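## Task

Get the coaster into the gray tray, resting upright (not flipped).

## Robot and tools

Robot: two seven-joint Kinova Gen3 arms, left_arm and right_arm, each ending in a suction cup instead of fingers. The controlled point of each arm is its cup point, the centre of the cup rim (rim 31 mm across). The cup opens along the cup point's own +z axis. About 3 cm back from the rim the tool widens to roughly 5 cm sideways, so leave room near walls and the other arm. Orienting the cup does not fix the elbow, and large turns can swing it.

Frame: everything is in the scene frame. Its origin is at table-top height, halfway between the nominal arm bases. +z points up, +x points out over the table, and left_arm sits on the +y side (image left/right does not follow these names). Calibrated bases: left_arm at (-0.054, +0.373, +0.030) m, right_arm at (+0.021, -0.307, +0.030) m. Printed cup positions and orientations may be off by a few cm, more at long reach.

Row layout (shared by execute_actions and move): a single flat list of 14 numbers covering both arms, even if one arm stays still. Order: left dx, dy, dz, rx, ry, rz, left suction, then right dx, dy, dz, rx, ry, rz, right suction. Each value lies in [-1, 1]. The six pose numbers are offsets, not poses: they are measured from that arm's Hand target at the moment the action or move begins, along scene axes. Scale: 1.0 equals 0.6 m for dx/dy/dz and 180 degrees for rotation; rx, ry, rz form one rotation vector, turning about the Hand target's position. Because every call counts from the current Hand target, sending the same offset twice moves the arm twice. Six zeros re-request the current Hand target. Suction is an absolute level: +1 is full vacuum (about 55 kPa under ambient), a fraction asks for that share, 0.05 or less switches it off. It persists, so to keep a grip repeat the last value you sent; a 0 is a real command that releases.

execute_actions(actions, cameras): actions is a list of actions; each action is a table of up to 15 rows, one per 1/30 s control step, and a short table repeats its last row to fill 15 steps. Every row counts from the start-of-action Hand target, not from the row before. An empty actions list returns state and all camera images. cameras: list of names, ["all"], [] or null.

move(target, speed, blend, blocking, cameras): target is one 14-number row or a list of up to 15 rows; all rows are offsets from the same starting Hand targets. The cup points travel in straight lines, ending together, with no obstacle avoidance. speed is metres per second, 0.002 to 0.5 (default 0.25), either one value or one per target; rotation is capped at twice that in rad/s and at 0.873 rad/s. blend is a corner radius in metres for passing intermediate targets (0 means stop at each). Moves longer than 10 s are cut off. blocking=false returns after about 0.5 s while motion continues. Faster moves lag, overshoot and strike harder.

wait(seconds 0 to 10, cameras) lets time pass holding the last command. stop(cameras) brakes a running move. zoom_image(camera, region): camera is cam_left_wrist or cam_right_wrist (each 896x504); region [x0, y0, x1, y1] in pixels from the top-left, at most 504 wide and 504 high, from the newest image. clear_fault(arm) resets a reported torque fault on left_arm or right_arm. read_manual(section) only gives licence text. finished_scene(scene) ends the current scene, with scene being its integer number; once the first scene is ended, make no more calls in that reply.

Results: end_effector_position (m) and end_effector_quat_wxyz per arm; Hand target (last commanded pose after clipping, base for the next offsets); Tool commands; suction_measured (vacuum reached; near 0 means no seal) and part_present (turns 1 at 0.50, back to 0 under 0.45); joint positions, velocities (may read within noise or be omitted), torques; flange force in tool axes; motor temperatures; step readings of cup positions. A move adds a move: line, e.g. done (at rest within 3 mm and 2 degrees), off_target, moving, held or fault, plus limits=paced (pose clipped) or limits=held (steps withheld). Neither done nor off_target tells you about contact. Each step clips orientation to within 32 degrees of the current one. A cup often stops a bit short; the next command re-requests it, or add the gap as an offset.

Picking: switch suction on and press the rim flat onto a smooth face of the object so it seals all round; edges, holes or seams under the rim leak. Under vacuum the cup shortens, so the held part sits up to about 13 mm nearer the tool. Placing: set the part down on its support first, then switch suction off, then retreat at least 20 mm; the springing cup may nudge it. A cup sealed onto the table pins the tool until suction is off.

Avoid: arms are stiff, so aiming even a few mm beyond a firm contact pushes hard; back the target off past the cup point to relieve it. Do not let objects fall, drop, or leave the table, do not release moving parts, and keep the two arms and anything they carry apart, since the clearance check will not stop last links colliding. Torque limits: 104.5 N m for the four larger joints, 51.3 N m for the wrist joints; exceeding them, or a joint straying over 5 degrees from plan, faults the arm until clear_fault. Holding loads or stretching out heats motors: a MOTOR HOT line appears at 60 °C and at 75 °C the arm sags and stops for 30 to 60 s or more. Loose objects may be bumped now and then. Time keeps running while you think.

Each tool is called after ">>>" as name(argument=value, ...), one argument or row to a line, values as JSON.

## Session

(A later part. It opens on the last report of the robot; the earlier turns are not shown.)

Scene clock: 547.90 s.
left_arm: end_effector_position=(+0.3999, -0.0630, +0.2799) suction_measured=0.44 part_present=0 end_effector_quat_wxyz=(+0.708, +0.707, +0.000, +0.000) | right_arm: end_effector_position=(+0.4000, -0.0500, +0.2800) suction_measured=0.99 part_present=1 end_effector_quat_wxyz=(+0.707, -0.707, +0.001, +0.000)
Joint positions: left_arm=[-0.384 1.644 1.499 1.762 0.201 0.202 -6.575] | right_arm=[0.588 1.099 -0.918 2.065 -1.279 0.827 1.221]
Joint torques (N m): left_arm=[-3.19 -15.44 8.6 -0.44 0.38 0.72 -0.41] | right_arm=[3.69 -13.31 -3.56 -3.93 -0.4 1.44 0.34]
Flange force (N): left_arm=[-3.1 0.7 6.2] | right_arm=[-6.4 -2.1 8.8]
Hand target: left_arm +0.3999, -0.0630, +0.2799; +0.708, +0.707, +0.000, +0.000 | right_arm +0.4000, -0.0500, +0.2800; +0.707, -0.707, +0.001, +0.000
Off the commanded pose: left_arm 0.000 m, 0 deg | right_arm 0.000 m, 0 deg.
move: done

>>> move(
  target=[
    [0,0,0,0,0,0,1, 0,0,0,0,0,0,0],
    [0,0,0,0,0,0,1, 0,-0.05,0,0,0,0,0],
    [0.2667,0.1883,-0.3,0.5,0,0,1, 0.0833,-0.3333,0.2833,-0.5,0,0,0],
  ],
  speed=[0.1,0.06,0.4],
  blend=[0,0.015,0],
  cameras=["all"],
)

Scene clock: 560.60 s.
left_arm: end_effector_position=(+0.5600, +0.0500, +0.0999) suction_measured=0.99 part_present=1 end_effector_quat_wxyz=(+0.001, +1.000, +0.000, +0.000) | right_arm: end_effector_position=(+0.4500, -0.2500, +0.4500) suction_measured=0.00 part_present=0 end_effector_quat_wxyz=(+0.000, +1.000, -0.001, +0.000)
Joint positions: left_arm=[0.378 1.213 0.275 0.668 -0.267 1.282 -5.734] | right_arm=[0.153 0.32 -0.536 1.249 0.162 1.614 -0.336]
Joint torques (N m): left_arm=[-0.39 -23.3 1.58 -7.77 0.03 0.26 -0.41] | right_arm=[0.96 -11.28 -0.65 -9.48 -0.09 -0.18 0.35]
Flange force (N): left_arm=[-10.2 -4.1 2.0] | right_arm=[-8.7 -1.8 7.5]
Hand target: left_arm +0.5600, +0.0500, +0.0999; +0.001, +1.000, +0.000, +0.000 | right_arm +0.4500, -0.2500, +0.4500; +0.000, +1.000, -0.001, +0.000
Off the commanded pose: left_arm 0.000 m, 0 deg | right_arm 0.000 m, 0 deg.
move: done

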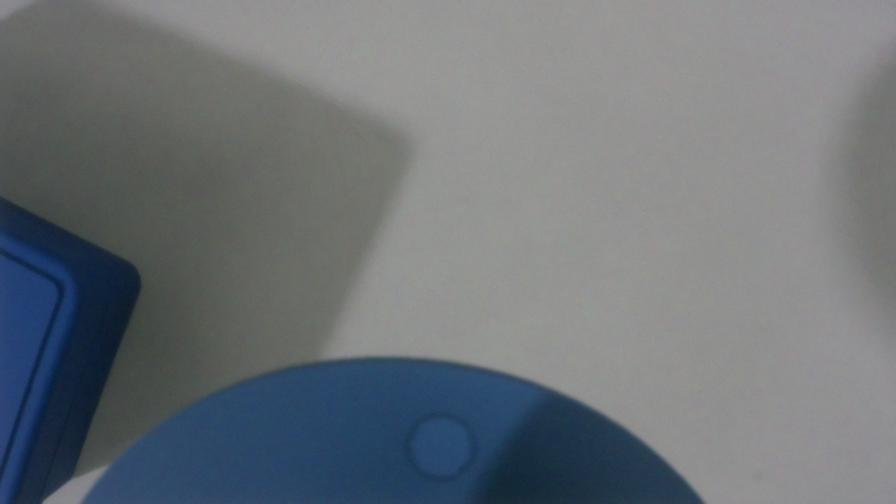

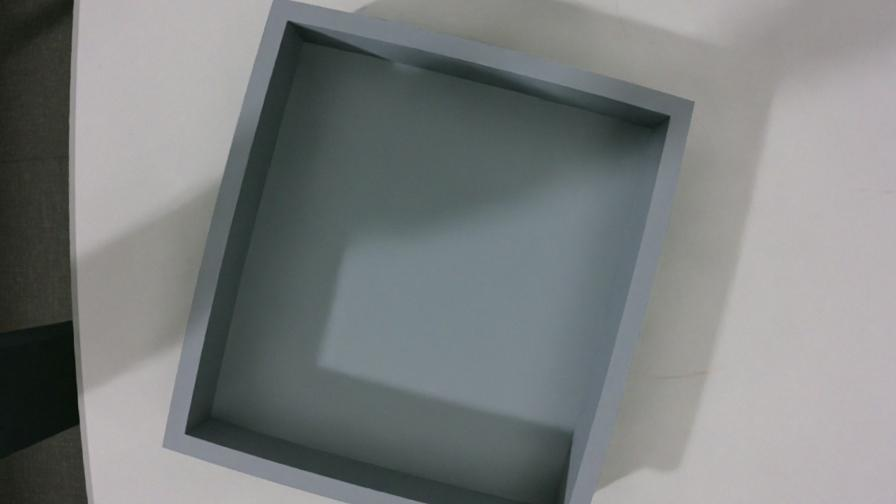

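>>> move(
  target=[
    [0,0,-0.155,0,0,0,1, 0,0,0,0,0,0,0],
    [0,0,-0.179,0,0,0,1, 0,0,0,0,0,0,0],
    [0,0,-0.179,0,0,0,0, 0,0,0,0,0,0,0],
    [0,0,-0.12,0,0,0,0, 0,0,0,0,0,0,0],
    [-0.1833,0.25,0.5333,0,0,0,0, 0,0,0,0,0,0,0],
  ],
  speed=[0.2,0.04,0.04,0.06,0.4],
  blend=[0.005,0,0,0.015,0],
  cameras=["all"],
)

Scene clock: 569.97 s.
left_arm: end_effector_position=(+0.4500, +0.1999, +0.4199) suction_measured=0.00 part_present=0 end_effector_quat_wxyz=(+0.001, +1.000, +0.000, +0.000) | right_arm: end_effector_position=(+0.4500, -0.2500, +0.4500) suction_measured=0.00 part_present=0 end_effector_quat_wxyz=(+0.000, +1.000, -0.001, +0.000)
Joint positions: left_arm=[0.138 0.559 0.319 0.963 -0.166 1.642 -5.89] | right_arm=[0.153 0.32 -0.536 1.249 0.162 1.615 -0.336]
Joint torques (N m): left_arm=[-0.35 -15.89 1.32 -7.93 0.06 0.23 -0.4] | right_arm=[0.98 -11.32 -0.65 -9.55 -0.09 -0.14 0.38]
Flange force (N): left_arm=[-5.3 -0.4 4.4] | right_arm=[-8.9 -1.9 7.9]
Hand target: left_arm +0.4500, +0.2000, +0.4199; +0.001, +1.000, +0.000, +0.000 | right_arm +0.4500, -0.2500, +0.4500; +0.000, +1.000, -0.001, +0.000
Off the commanded pose: left_arm 0.000 m, 0 deg | right_arm 0.000 m, 0 deg.
move: done

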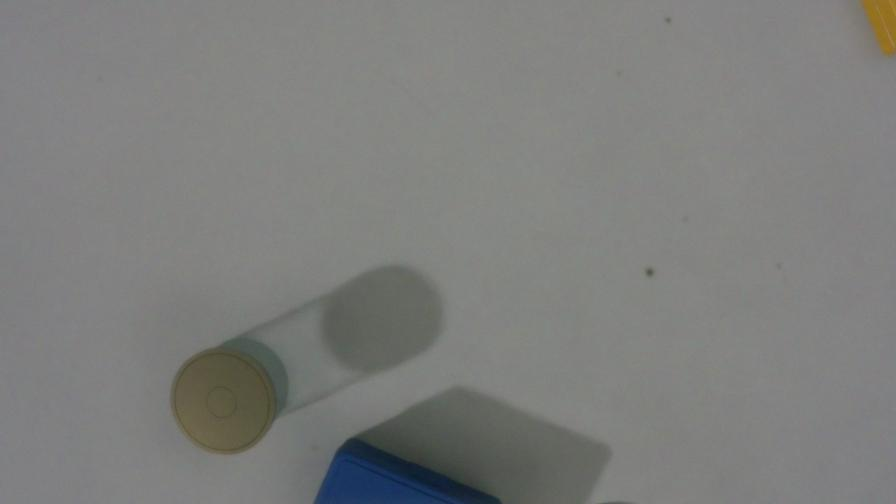

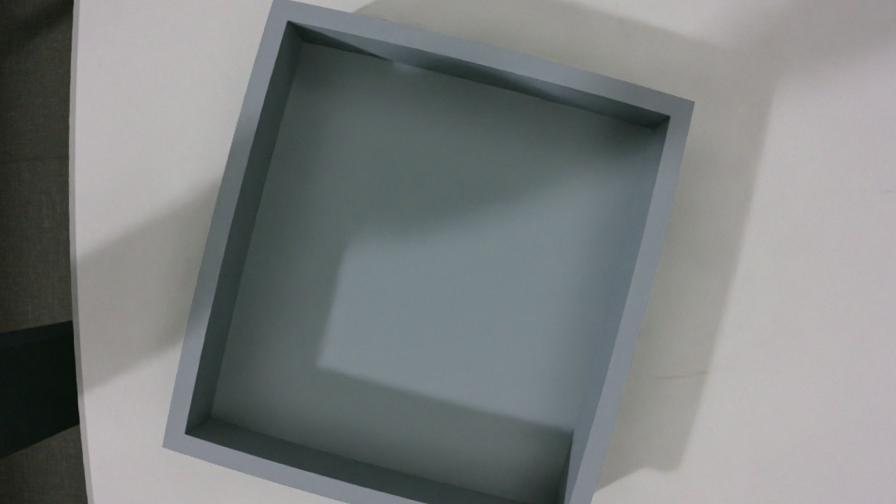

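>>> move(
  target=[
    [0.1767,-0.25,-0.65,0,0,0,1, -0.0417,0.125,-0.1417,0.25,0,0,0],
    [0.1767,-0.25,-0.7067,0,0,0,1, -0.0417,0.125,-0.1417,0.25,0,0,0],
    [0.1767,-0.25,-0.71,0,0,0,1, -0.0417,0.125,-0.1417,0.25,0,0,0],
    [0.1767,-0.25,-0.5333,0,0,0,1, -0.0417,0.125,-0.1417,0.25,0,0,0],
    [-0.0833,-0.25,-0.2333,-0.5,0,0,1, -0.0833,0.25,-0.2833,0.5,0,0,0],
  ],
  speed=[0.35,0.04,0.003,0.2,0.4],
  blend=[0.005,0.001,0,0.03,0],
  cameras=["all"],
)

Scene clock: 599.43 s.
left_arm: end_effector_position=(+0.4000, +0.0500, +0.2800) suction_measured=0.99 part_present=1 end_effector_quat_wxyz=(+0.708, +0.707, +0.000, +0.000) | right_arm: end_effector_position=(+0.4000, -0.1000, +0.2800) suction_measured=0.00 part_present=0 end_effector_quat_wxyz=(+0.707, -0.707, +0.001, +0.000)
Joint positions: left_arm=[-0.64 1.548 1.384 1.852 0.425 0.408 -6.772] | right_arm=[0.709 1.094 -0.907 2.046 -1.116 0.894 1.104]
Joint torques (N m): left_arm=[-0.35 -14.34 8.42 -0.54 0.68 0.96 -0.39] | right_arm=[0.9 -13.18 -4.81 -3.38 -0.52 1.38 0.32]
Flange force (N): left_arm=[-2.6 0.5 0.3] | right_arm=[-6.4 -2.0 2.8]
Hand target: left_arm +0.4000, +0.0500, +0.2800; +0.708, +0.707, +0.000, +0.000 | right_arm +0.4000, -0.1000, +0.2800; +0.707, -0.707, +0.001, +0.000
Off the commanded pose: left_arm 0.000 m, 0 deg | right_arm 0.000 m, 0 deg.
move: done

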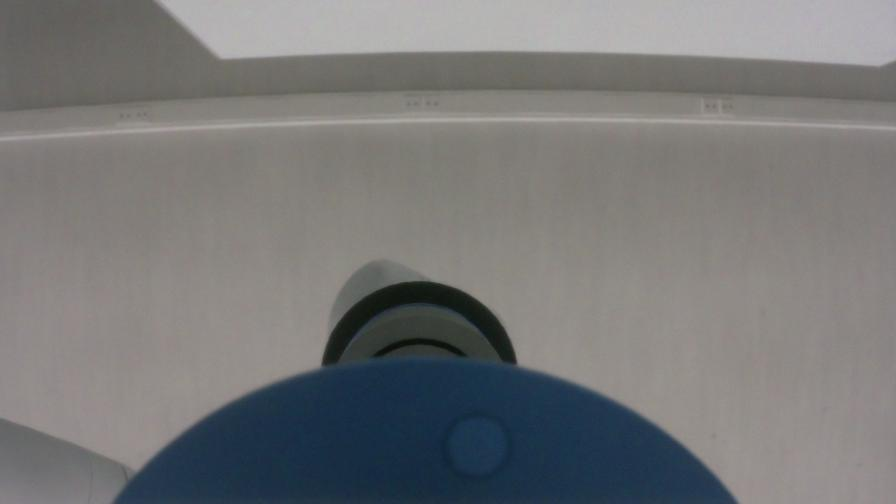

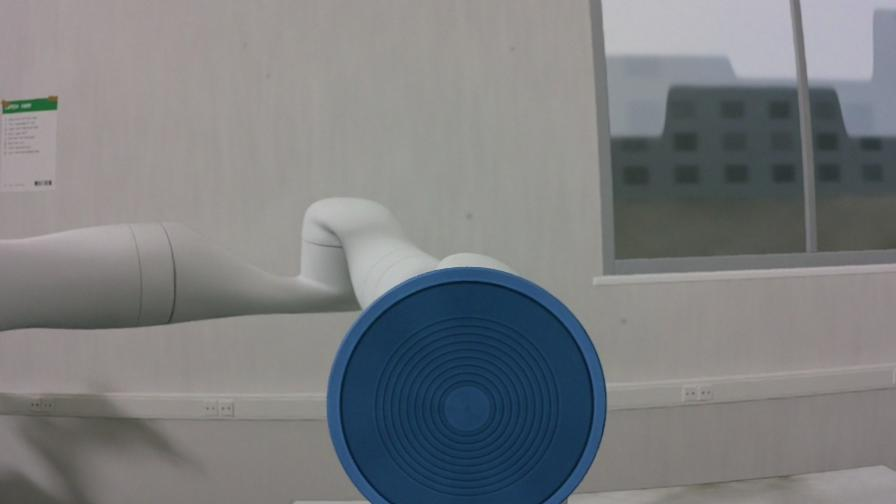

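>>> move(
  target=[
    [0,0,0,0,0,0,1, 0,0.2417,0,0,0,0,1],
    [0,0,0,0,0,0,1, 0,0.2725,0,0,0,0,1],
    [0,0,0,0,0,0,1, 0,0.275,0,0,0,0,1],
  ],
  speed=[0.25,0.04,0.003],
  blend=[0.004,0.001,0],
)

Scene clock: 606.37 s.
left_arm: end_effector_position=(+0.3999, +0.0499, +0.2800) suction_measured=1.00 part_present=1 end_effector_quat_wxyz=(+0.708, +0.707, +0.000, +0.000) | right_arm: end_effector_position=(+0.4000, +0.0650, +0.2800) suction_measured=0.91 part_present=1 end_effector_quat_wxyz=(+0.707, -0.707, +0.001, +0.000)
Joint positions: left_arm=[-0.64 1.548 1.384 1.852 0.425 0.408 -6.772] | right_arm=[0.374 1.219 -1.093 2.024 -1.591 0.573 1.466]
Joint torques (N m): left_arm=[-7.05 -14.84 7.92 -2.5 0.71 0.91 -0.44] | right_arm=[6.36 -13.88 -3.65 -3.2 -0.1 1.42 0.42]
Flange force (N): left_arm=[-3.5 0.1 14.8] | right_arm=[-4.6 -2.3 13.5]
Hand target: left_arm +0.4000, +0.0500, +0.2799; +0.708, +0.707, +0.000, +0.000 | right_arm +0.4000, +0.0650, +0.2800; +0.707, -0.707, +0.001, +0.000
Off the commanded pose: left_arm 0.000 m, 0 deg | right_arm 0.000 m, 0 deg.
move: done; blend cut to 0.0007 m at target 2

>>> move(
  target=[
    [0,0,0,0,0,0,0, 0,0,0,0,0,0,1],
    [0,0.05,0,0,0,0,0, 0,0,0,0,0,0,1],
    [0.0833,0.25,0.2333,0.5,0,0,0, 0.0625,-0.45,-0.3833,-0.5,0,0,1],
    [0.0833,0.25,0.2333,0.5,0,0,0, 0.0625,-0.45,-0.4533,-0.5,0,0,1],
    [0.0833,0.25,0.2333,0.5,0,0,0, 0.0625,-0.45,-0.4725,-0.5,0,0,1],
    [0.0833,0.25,0.2333,0.5,0,0,0, 0.0625,-0.45,-0.4725,-0.5,0,0,0],
    [0.0833,0.25,0.2333,0.5,0,0,0, 0.0625,-0.45,-0.4225,-0.5,0,0,0],
    [0.0833,0.25,0.2333,0.5,0,0,0, 0.0625,-0.45,0.0333,-0.5,0,0,0],
  ],
  speed=[0.1,0.06,0.4,0.15,0.04,0.04,0.06,0.35],
  blend=[0,0.015,0.01,0.003,0,0,0.015,0],
  cameras=["all"],
)

Scene clock: 624.67 s.
left_arm: end_effector_position=(+0.4500, +0.2000, +0.4199) suction_measured=0.00 part_present=0 end_effector_quat_wxyz=(+0.001, +1.000, +0.000, +0.000) | right_arm: end_effector_position=(+0.4375, -0.2050, +0.3000) suction_measured=0.00 part_present=0 end_effector_quat_wxyz=(+0.000, +1.000, -0.001, +0.000)
Joint positions: left_arm=[-0.02 0.607 0.684 0.971 -0.37 1.669 -5.757] | right_arm=[-0.621 0.37 0.425 1.673 -0.165 1.134 -0.135]
Joint torques (N m): left_arm=[-0.36 -15.54 2.43 -7.63 0.04 0.26 -0.41] | right_arm=[0.92 -11.34 1.55 -8.71 -0.06 -0.05 0.44]
Flange force (N): left_arm=[-5.9 -0.5 4.8] | right_arm=[-10.5 -0.7 3.9]
Hand target: left_arm +0.4500, +0.2000, +0.4199; +0.001, +1.000, +0.000, +0.000 | right_arm +0.4375, -0.2050, +0.3000; +0.000, +1.000, -0.001, +0.000
Off the commanded pose: left_arm 0.000 m, 0 deg | right_arm 0.000 m, 0 deg.
move: done

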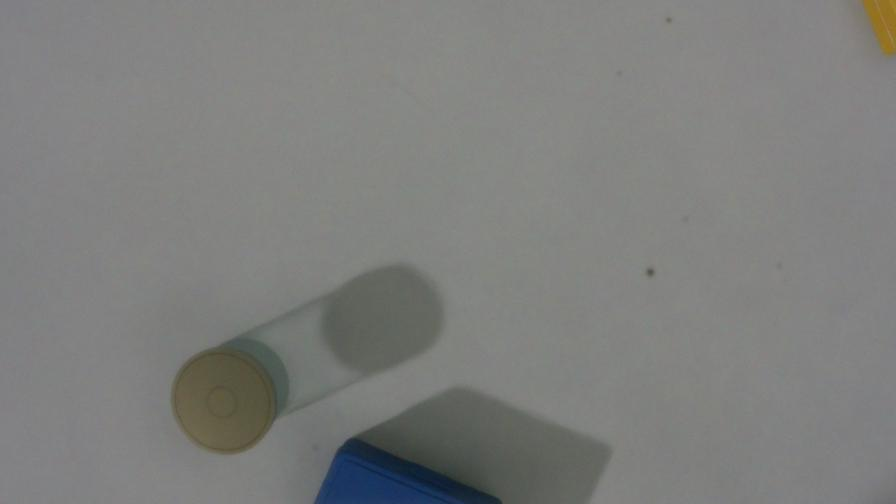

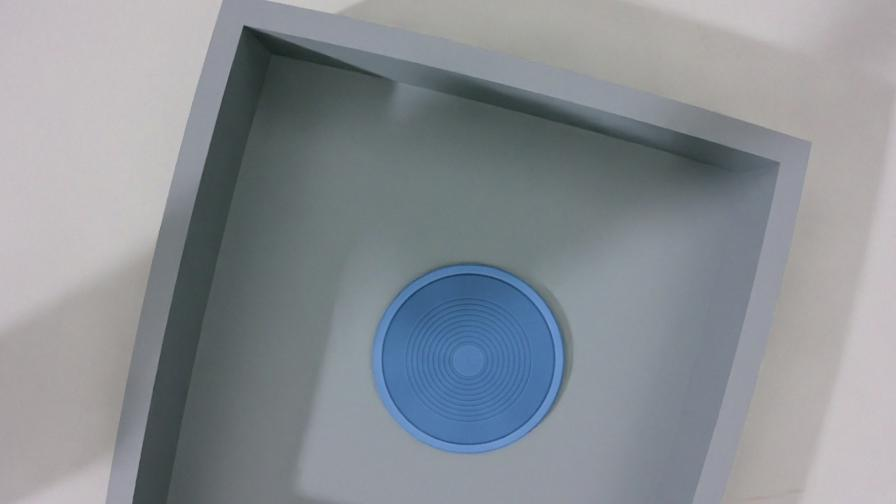

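>>> finished_scene(
  scene=1,
)

The scene is finished: the task was done.


## Next scene

Get both the mint tin and the plastic box into the gray tray, each resting upright.

>>> execute_actions(
  actions=[],
)

Scene clock: 0.00 s.
left_arm: end_effector_position=(+0.5247, +0.4483, +0.3135) suction_measured=0.00 part_present=0 end_effector_quat_wxyz=(-0.265, -0.544, +0.754, -0.254) | right_arm: end_effector_position=(+0.5938, -0.5231, +0.3272) suction_measured=0.00 part_present=0 end_effector_quat_wxyz=(+0.269, +0.958, -0.033, -0.093)
Joint positions: left_arm=[-0.463 0.995 0.1 0.674 0.556 1.883 -2.224] | right_arm=[0.01 0.863 0.144 0.814 0.45 1.614 0.048]
Joint velocities: within noise
Joint torques (N m): no reading
Motor temperatures (°C): left_arm=[35 33 33 38 40 36 41] | right_arm=[32 33 32 34 43 40 41]
Flange force (N): no reading
Hand target: left_arm +0.5247, +0.4483, +0.3135; -0.265, -0.544, +0.754, -0.254 | right_arm +0.5938, -0.5231, +0.3272; +0.269, +0.958, -0.033, -0.093
Tool commands: left_gripper/suction=+0.0 right_gripper/suction=+0.0

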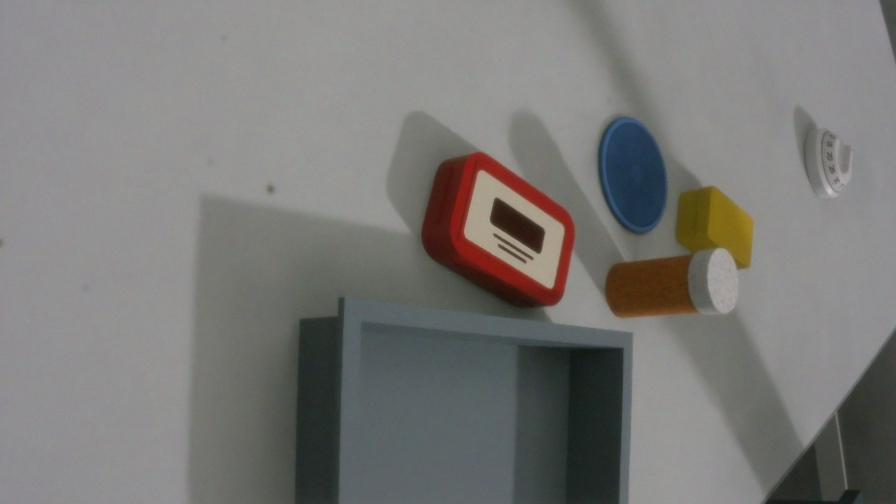

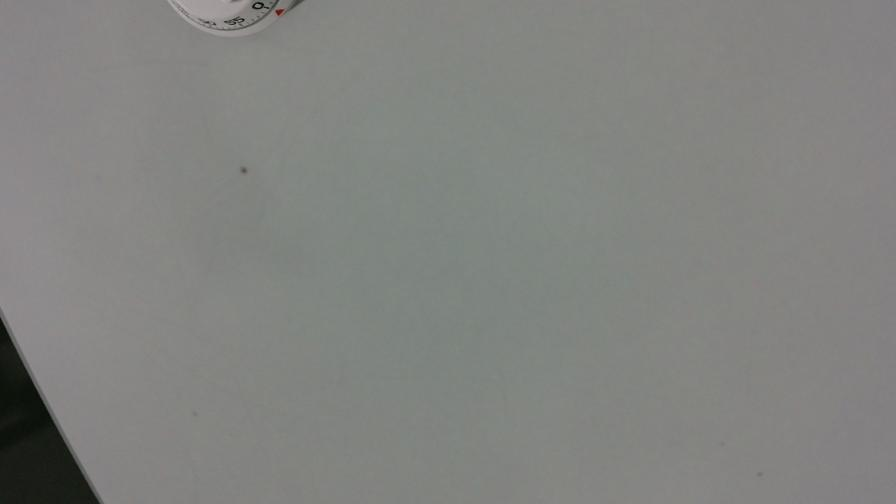

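>>> move(
  target=[-0.2078,-0.5305,0.2275,0.241,-0.0051,0.0975,0, -0.2397,0.5385,0.2047,0.1737,-0.06,0.0213,0],
  speed=0.4,
  cameras=["all"],
)

Scene clock: 39.47 s.
left_arm: end_effector_position=(+0.4000, +0.1301, +0.4501) suction_measured=0.00 part_present=0 end_effector_quat_wxyz=(-0.001, +0.707, -0.707, -0.001) | right_arm: end_effector_position=(+0.4500, -0.2000, +0.4500) suction_measured=0.00 part_present=0 end_effector_quat_wxyz=(+0.000, +1.000, +0.000, -0.001)
Joint positions: left_arm=[0.464 0.505 -0.028 0.928 0.012 1.709 -1.135] | right_arm=[-0.255 0.311 -0.094 1.226 0.028 1.607 -0.326]
Joint torques (N m): left_arm=[-0.35 -15.23 0.28 -8.2 0.09 0.25 -0.4] | right_arm=[0.89 -11.86 0.3 -9.49 -0.06 -0.16 0.38]
Flange force (N): left_arm=[-2.1 6.8 6.0] | right_arm=[-10.1 -0.3 7.8]
Hand target: left_arm +0.4000, +0.1300, +0.4501; -0.001, +0.707, -0.707, -0.001 | right_arm +0.4500, -0.2000, +0.4500; +0.000, +1.000, +0.000, -0.001
Off the commanded pose: left_arm 0.000 m, 0 deg | right_arm 0.000 m, 0 deg.
move: done

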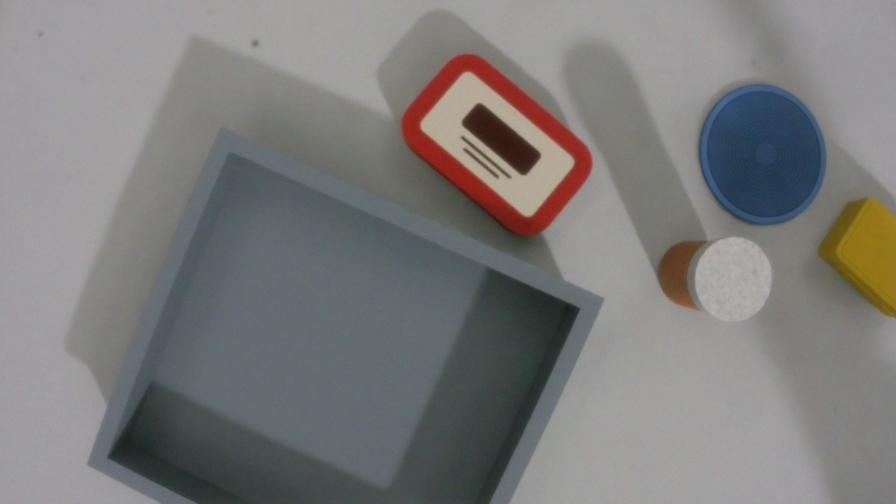

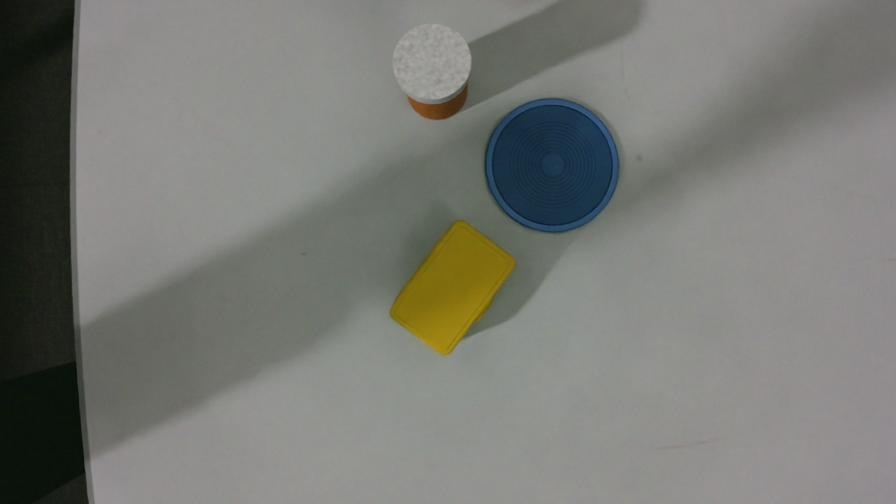

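>>> zoom_image(
  camera="cam_right_wrist",
  region=[370, 200, 540, 370],
)

>>> zoom_image(
  camera="cam_left_wrist",
  region=[380, 30, 620, 250],
)

Scaled by 2.965 from the camera's 896x504 image, which has a finer 1280x720 frame.

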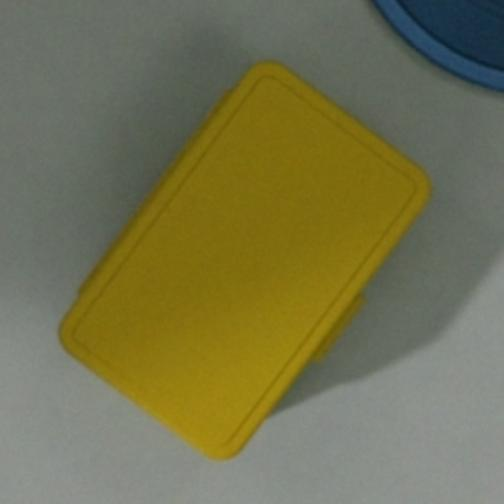

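Scaled by 2.100 from the camera's 896x504 image, which has a finer 1280x720 frame.

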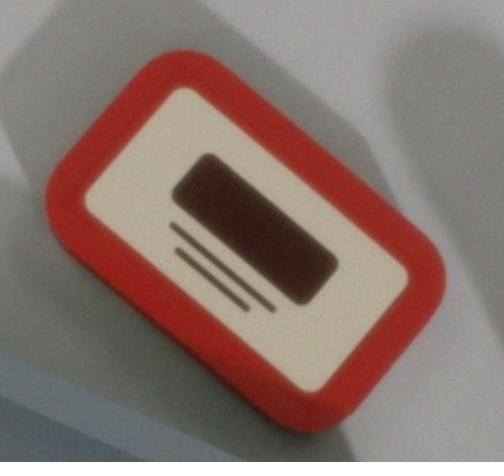

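>>> move(
  target=[
    [0.1917,-0.0738,-0.7,0,0,0,1, 0,-0.2667,-0.3833,0.25,0,0,0],
    [0.1917,-0.0738,-0.7233,0,0,0,1, 0,-0.2667,-0.3833,0.25,0,0,0],
    [0.1917,-0.0738,-0.7245,0,0,0,1, 0,-0.2667,-0.3833,0.25,0,0,0],
  ],
  speed=[0.35,0.02,0.002],
  blend=[0.003,0.0005,0],
  cameras=["all"],
)

Scene clock: 89.73 s.
left_arm: end_effector_position=(+0.5150, +0.0858, +0.0153) suction_measured=0.99 part_present=1 end_effector_quat_wxyz=(-0.001, +0.707, -0.707, -0.001) | right_arm: end_effector_position=(+0.4500, -0.3600, +0.2200) suction_measured=0.00 part_present=0 end_effector_quat_wxyz=(-0.383, +0.924, +0.000, -0.001)
Joint positions: left_arm=[0.45 1.165 -0.034 1.051 0.036 0.926 -1.161] | right_arm=[0.52 0.705 -0.101 1.643 -0.66 1.27 0.807]
Joint torques (N m): left_arm=[-0.36 -22.62 0.33 -7.11 0.07 0.18 -0.42] | right_arm=[0.91 -15.38 -0.52 -6.99 -0.7 0.75 0.37]
Flange force (N): left_arm=[-2.0 6.5 1.7] | right_arm=[-6.9 -4.0 5.2]
Hand target: left_arm +0.5150, +0.0858, +0.0153; -0.001, +0.707, -0.707, -0.001 | right_arm +0.4500, -0.3600, +0.2200; -0.383, +0.924, +0.000, -0.001
Off the commanded pose: left_arm 0.000 m, 0 deg | right_arm 0.000 m, 0 deg.
move: done; blend cut to 0.0004 m at target 2

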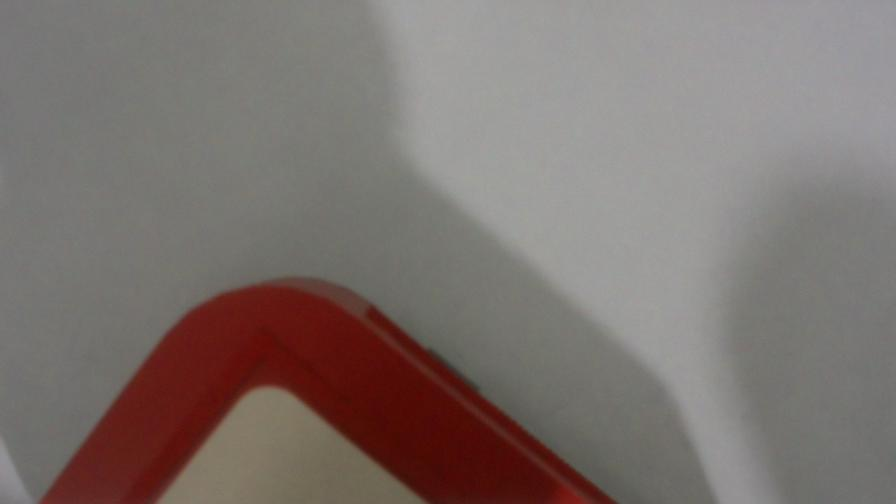

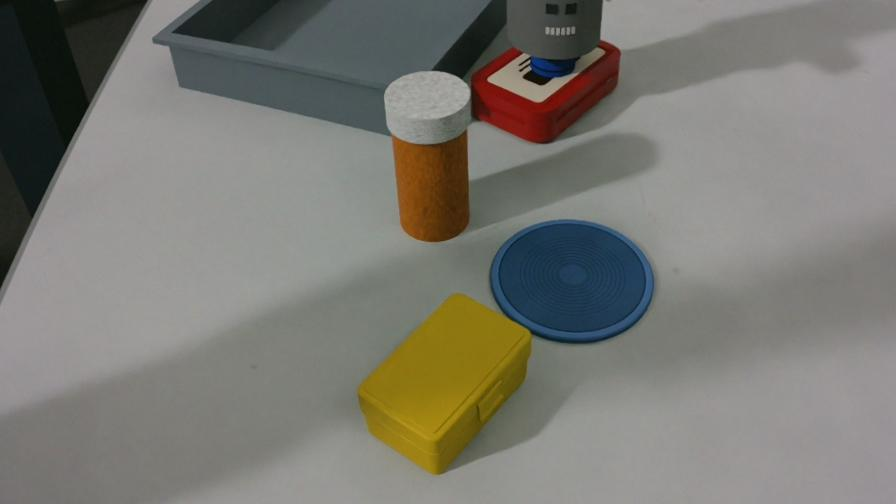

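>>> zoom_image(
  camera="cam_right_wrist",
  region=[340, 270, 560, 490],
)

>>> zoom_image(
  camera="cam_right_wrist",
  region=[440, 20, 660, 160],
)

Scaled by 2.291 from the camera's 896x504 image, which has a finer 1280x720 frame.

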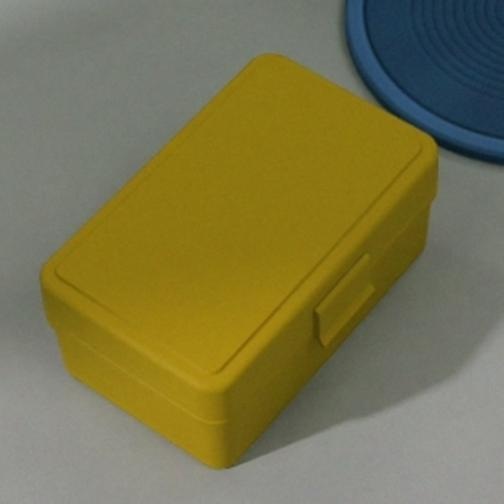

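Scaled by 2.291 from the camera's 896x504 image, which has a finer 1280x720 frame.

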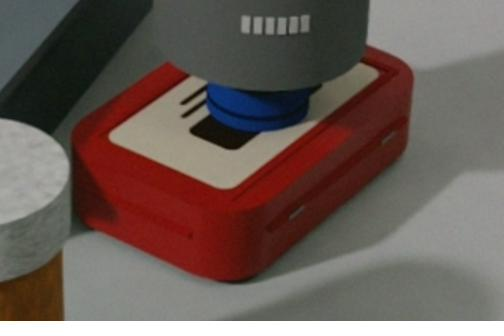

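>>> move(
  target=[
    [0,0,0.1912,0,0,0,1, -0.0044,0.16,-0.0833,-0.125,0,0,1],
    [-0.2663,0.1623,0.1912,0,0,0.087,1, -0.0088,0.32,-0.2667,-0.25,0,0,1],
    [-0.2663,0.1623,0.0162,0,0,0.087,1, -0.0088,0.32,-0.2967,-0.25,0,0,1],
    [-0.2663,0.1623,-0.0013,0,0,0.087,1, -0.0088,0.32,-0.3283,-0.25,0,0,1],
    [-0.2663,0.1623,-0.0013,0,0,0.087,0, -0.0088,0.32,-0.3283,-0.25,0,0,1],
    [-0.2663,0.1623,0.0487,0,0,0.087,0, -0.0088,0.32,-0.3292,-0.25,0,0,1],
    [-0.2583,0.457,0.5078,0,0,0.087,0, -0.0088,0.32,-0.15,-0.25,0,0,1],
  ],
  speed=[0.25,0.35,0.25,0.03,0.03,0.06,0.4],
  blend=[0.03,0.02,0.004,0,0,0.012,0],
  cameras=["all"],
)

Scene clock: 135.60 s.
left_arm: end_effector_position=(+0.3600, +0.3599, +0.3200) suction_measured=0.00 part_present=0 end_effector_quat_wxyz=(-0.001, +0.797, -0.604, -0.001) | right_arm: end_effector_position=(+0.4447, -0.1680, +0.1300) suction_measured=0.96 part_present=1 end_effector_quat_wxyz=(+0.000, +1.000, +0.000, -0.001)
Joint positions: left_arm=[0.113 0.304 -0.177 1.662 0.054 1.181 -1.379] | right_arm=[-0.563 0.654 0.256 1.84 -0.249 0.68 -0.145]
Joint torques (N m): left_arm=[-0.33 -11.33 -0.05 -7.52 0.06 0.15 -0.4] | right_arm=[0.99 -14.32 1.67 -6.9 -0.01 -0.12 0.34]
Flange force (N): left_arm=[0.2 4.5 2.5] | right_arm=[-10.0 0.1 0.8]
Hand target: left_arm +0.3600, +0.3599, +0.3200; -0.001, +0.797, -0.604, -0.001 | right_arm +0.4447, -0.1680, +0.1300; +0.000, +1.000, +0.000, -0.001
Off the commanded pose: left_arm 0.000 m, 0 deg | right_arm 0.000 m, 0 deg.
move: done

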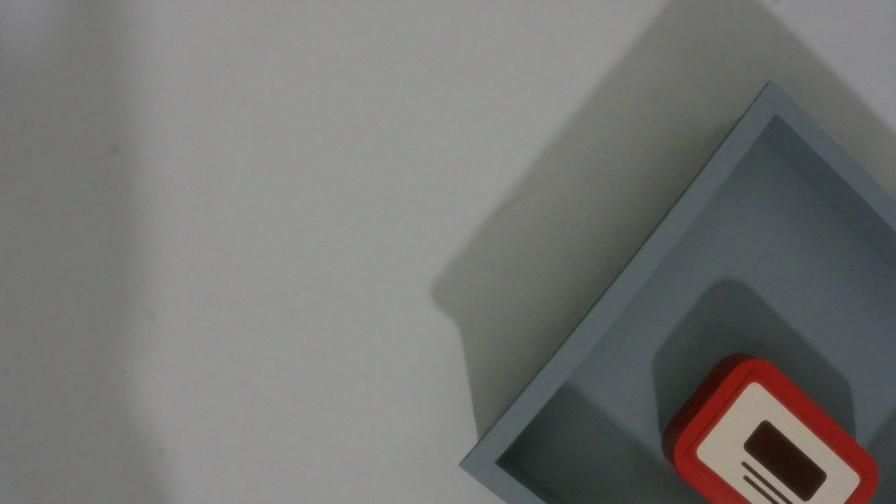

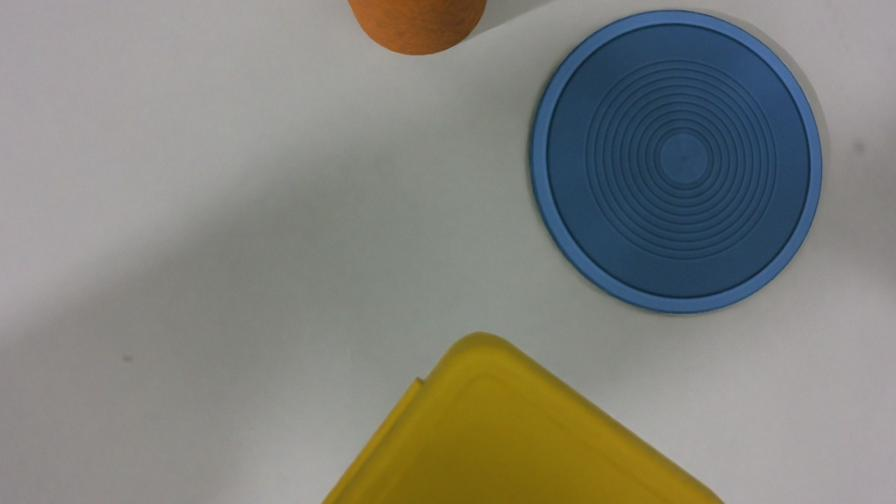

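>>> move(
  target=[
    [0,0,0,0,0,0,0, 0,0.03,0.1667,0,0,0,1],
    [0,0,0,0,0,0,0, -0.0562,0.5442,0.0667,0,0,0.0756,1],
    [0,0,0,0,0,0,0, -0.0562,0.5442,-0.1417,0,0,0.0756,1],
    [0,0,0,0,0,0,0, -0.0562,0.5442,-0.1725,0,0,0.0756,1],
    [0,0,0,0,0,0,0, -0.0562,0.5442,-0.1725,0,0,0.0756,0],
    [0,0,0,0,0,0,0, -0.0562,0.5442,-0.1167,0,0,0.0756,0],
    [0,0,0,0,0,0,0, -0.0562,0.4467,0.3333,0,0,0.0756,0],
  ],
  speed=[0.3,0.4,0.3,0.03,0.03,0.06,0.4],
  blend=[0.03,0.03,0.004,0,0,0.012,0],
  cameras=["all"],
)

Scene clock: 171.90 s.
left_arm: end_effector_position=(+0.3600, +0.3599, +0.3200) suction_measured=0.00 part_present=0 end_effector_quat_wxyz=(-0.001, +0.797, -0.604, -0.001) | right_arm: end_effector_position=(+0.4110, +0.1000, +0.3300) suction_measured=0.00 part_present=0 end_effector_quat_wxyz=(+0.000, +0.993, +0.118, -0.001)
Joint positions: left_arm=[0.113 0.304 -0.177 1.662 0.054 1.181 -1.379] | right_arm=[-0.976 0.651 0.223 1.078 -0.137 1.427 -0.523]
Joint torques (N m): left_arm=[-0.32 -11.35 -0.05 -7.7 0.08 0.19 -0.41] | right_arm=[0.9 -17.14 1.44 -9.49 0 -0.15 0.32]
Flange force (N): left_arm=[0.1 5.0 3.0] | right_arm=[-12.3 5.3 6.3]
Hand target: left_arm +0.3600, +0.3599, +0.3200; -0.001, +0.797, -0.604, -0.001 | right_arm +0.4109, +0.1000, +0.3300; +0.000, +0.993, +0.118, -0.001
Off the commanded pose: left_arm 0.000 m, 0 deg | right_arm 0.000 m, 0 deg.
move: done

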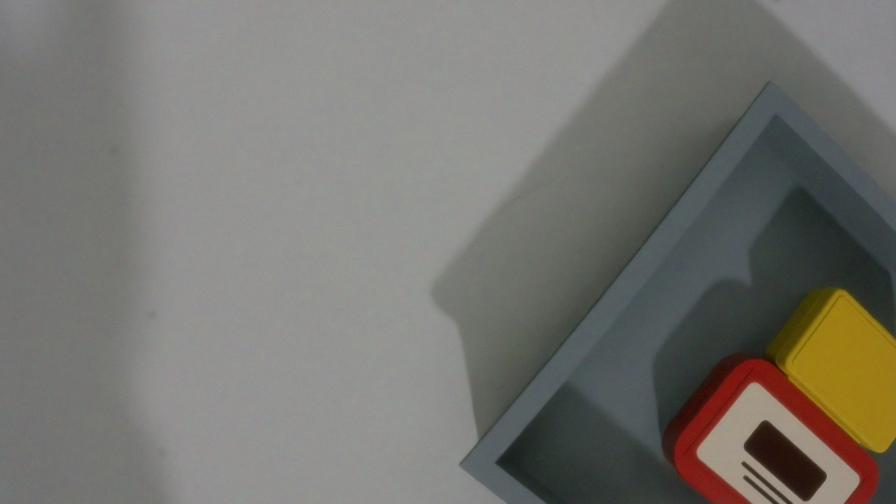

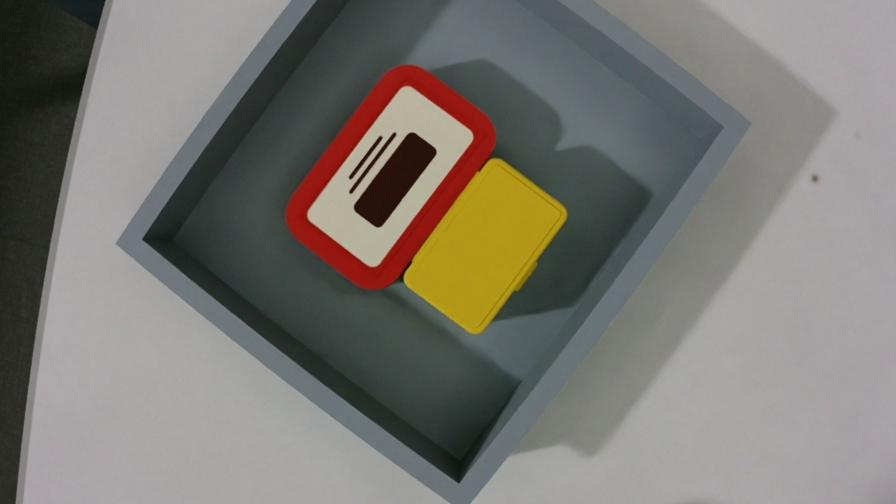

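>>> zoom_image(
  camera="cam_right_wrist",
  region=[270, 50, 600, 350],
)

>>> zoom_image(
  camera="cam_left_wrist",
  region=[640, 260, 896, 504],
)

Scaled by 1.527 from the camera's 896x504 image, which has a finer 1280x720 frame.

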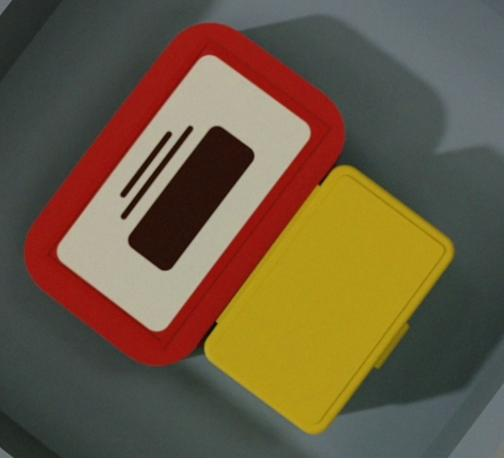

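Scaled by 1.969 from the camera's 896x504 image, which has a finer 1280x720 frame.

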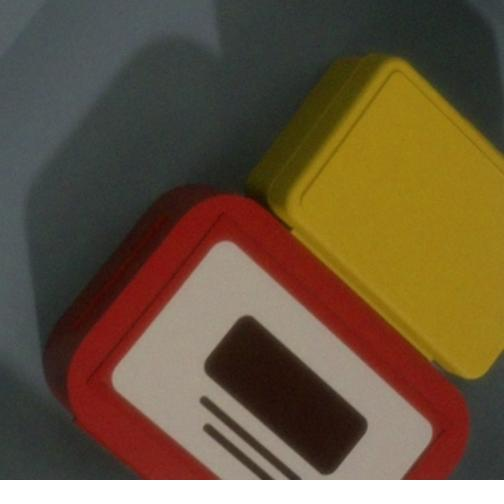

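>>> finished_scene(
  scene=2,
)

The scene is finished: the task was done.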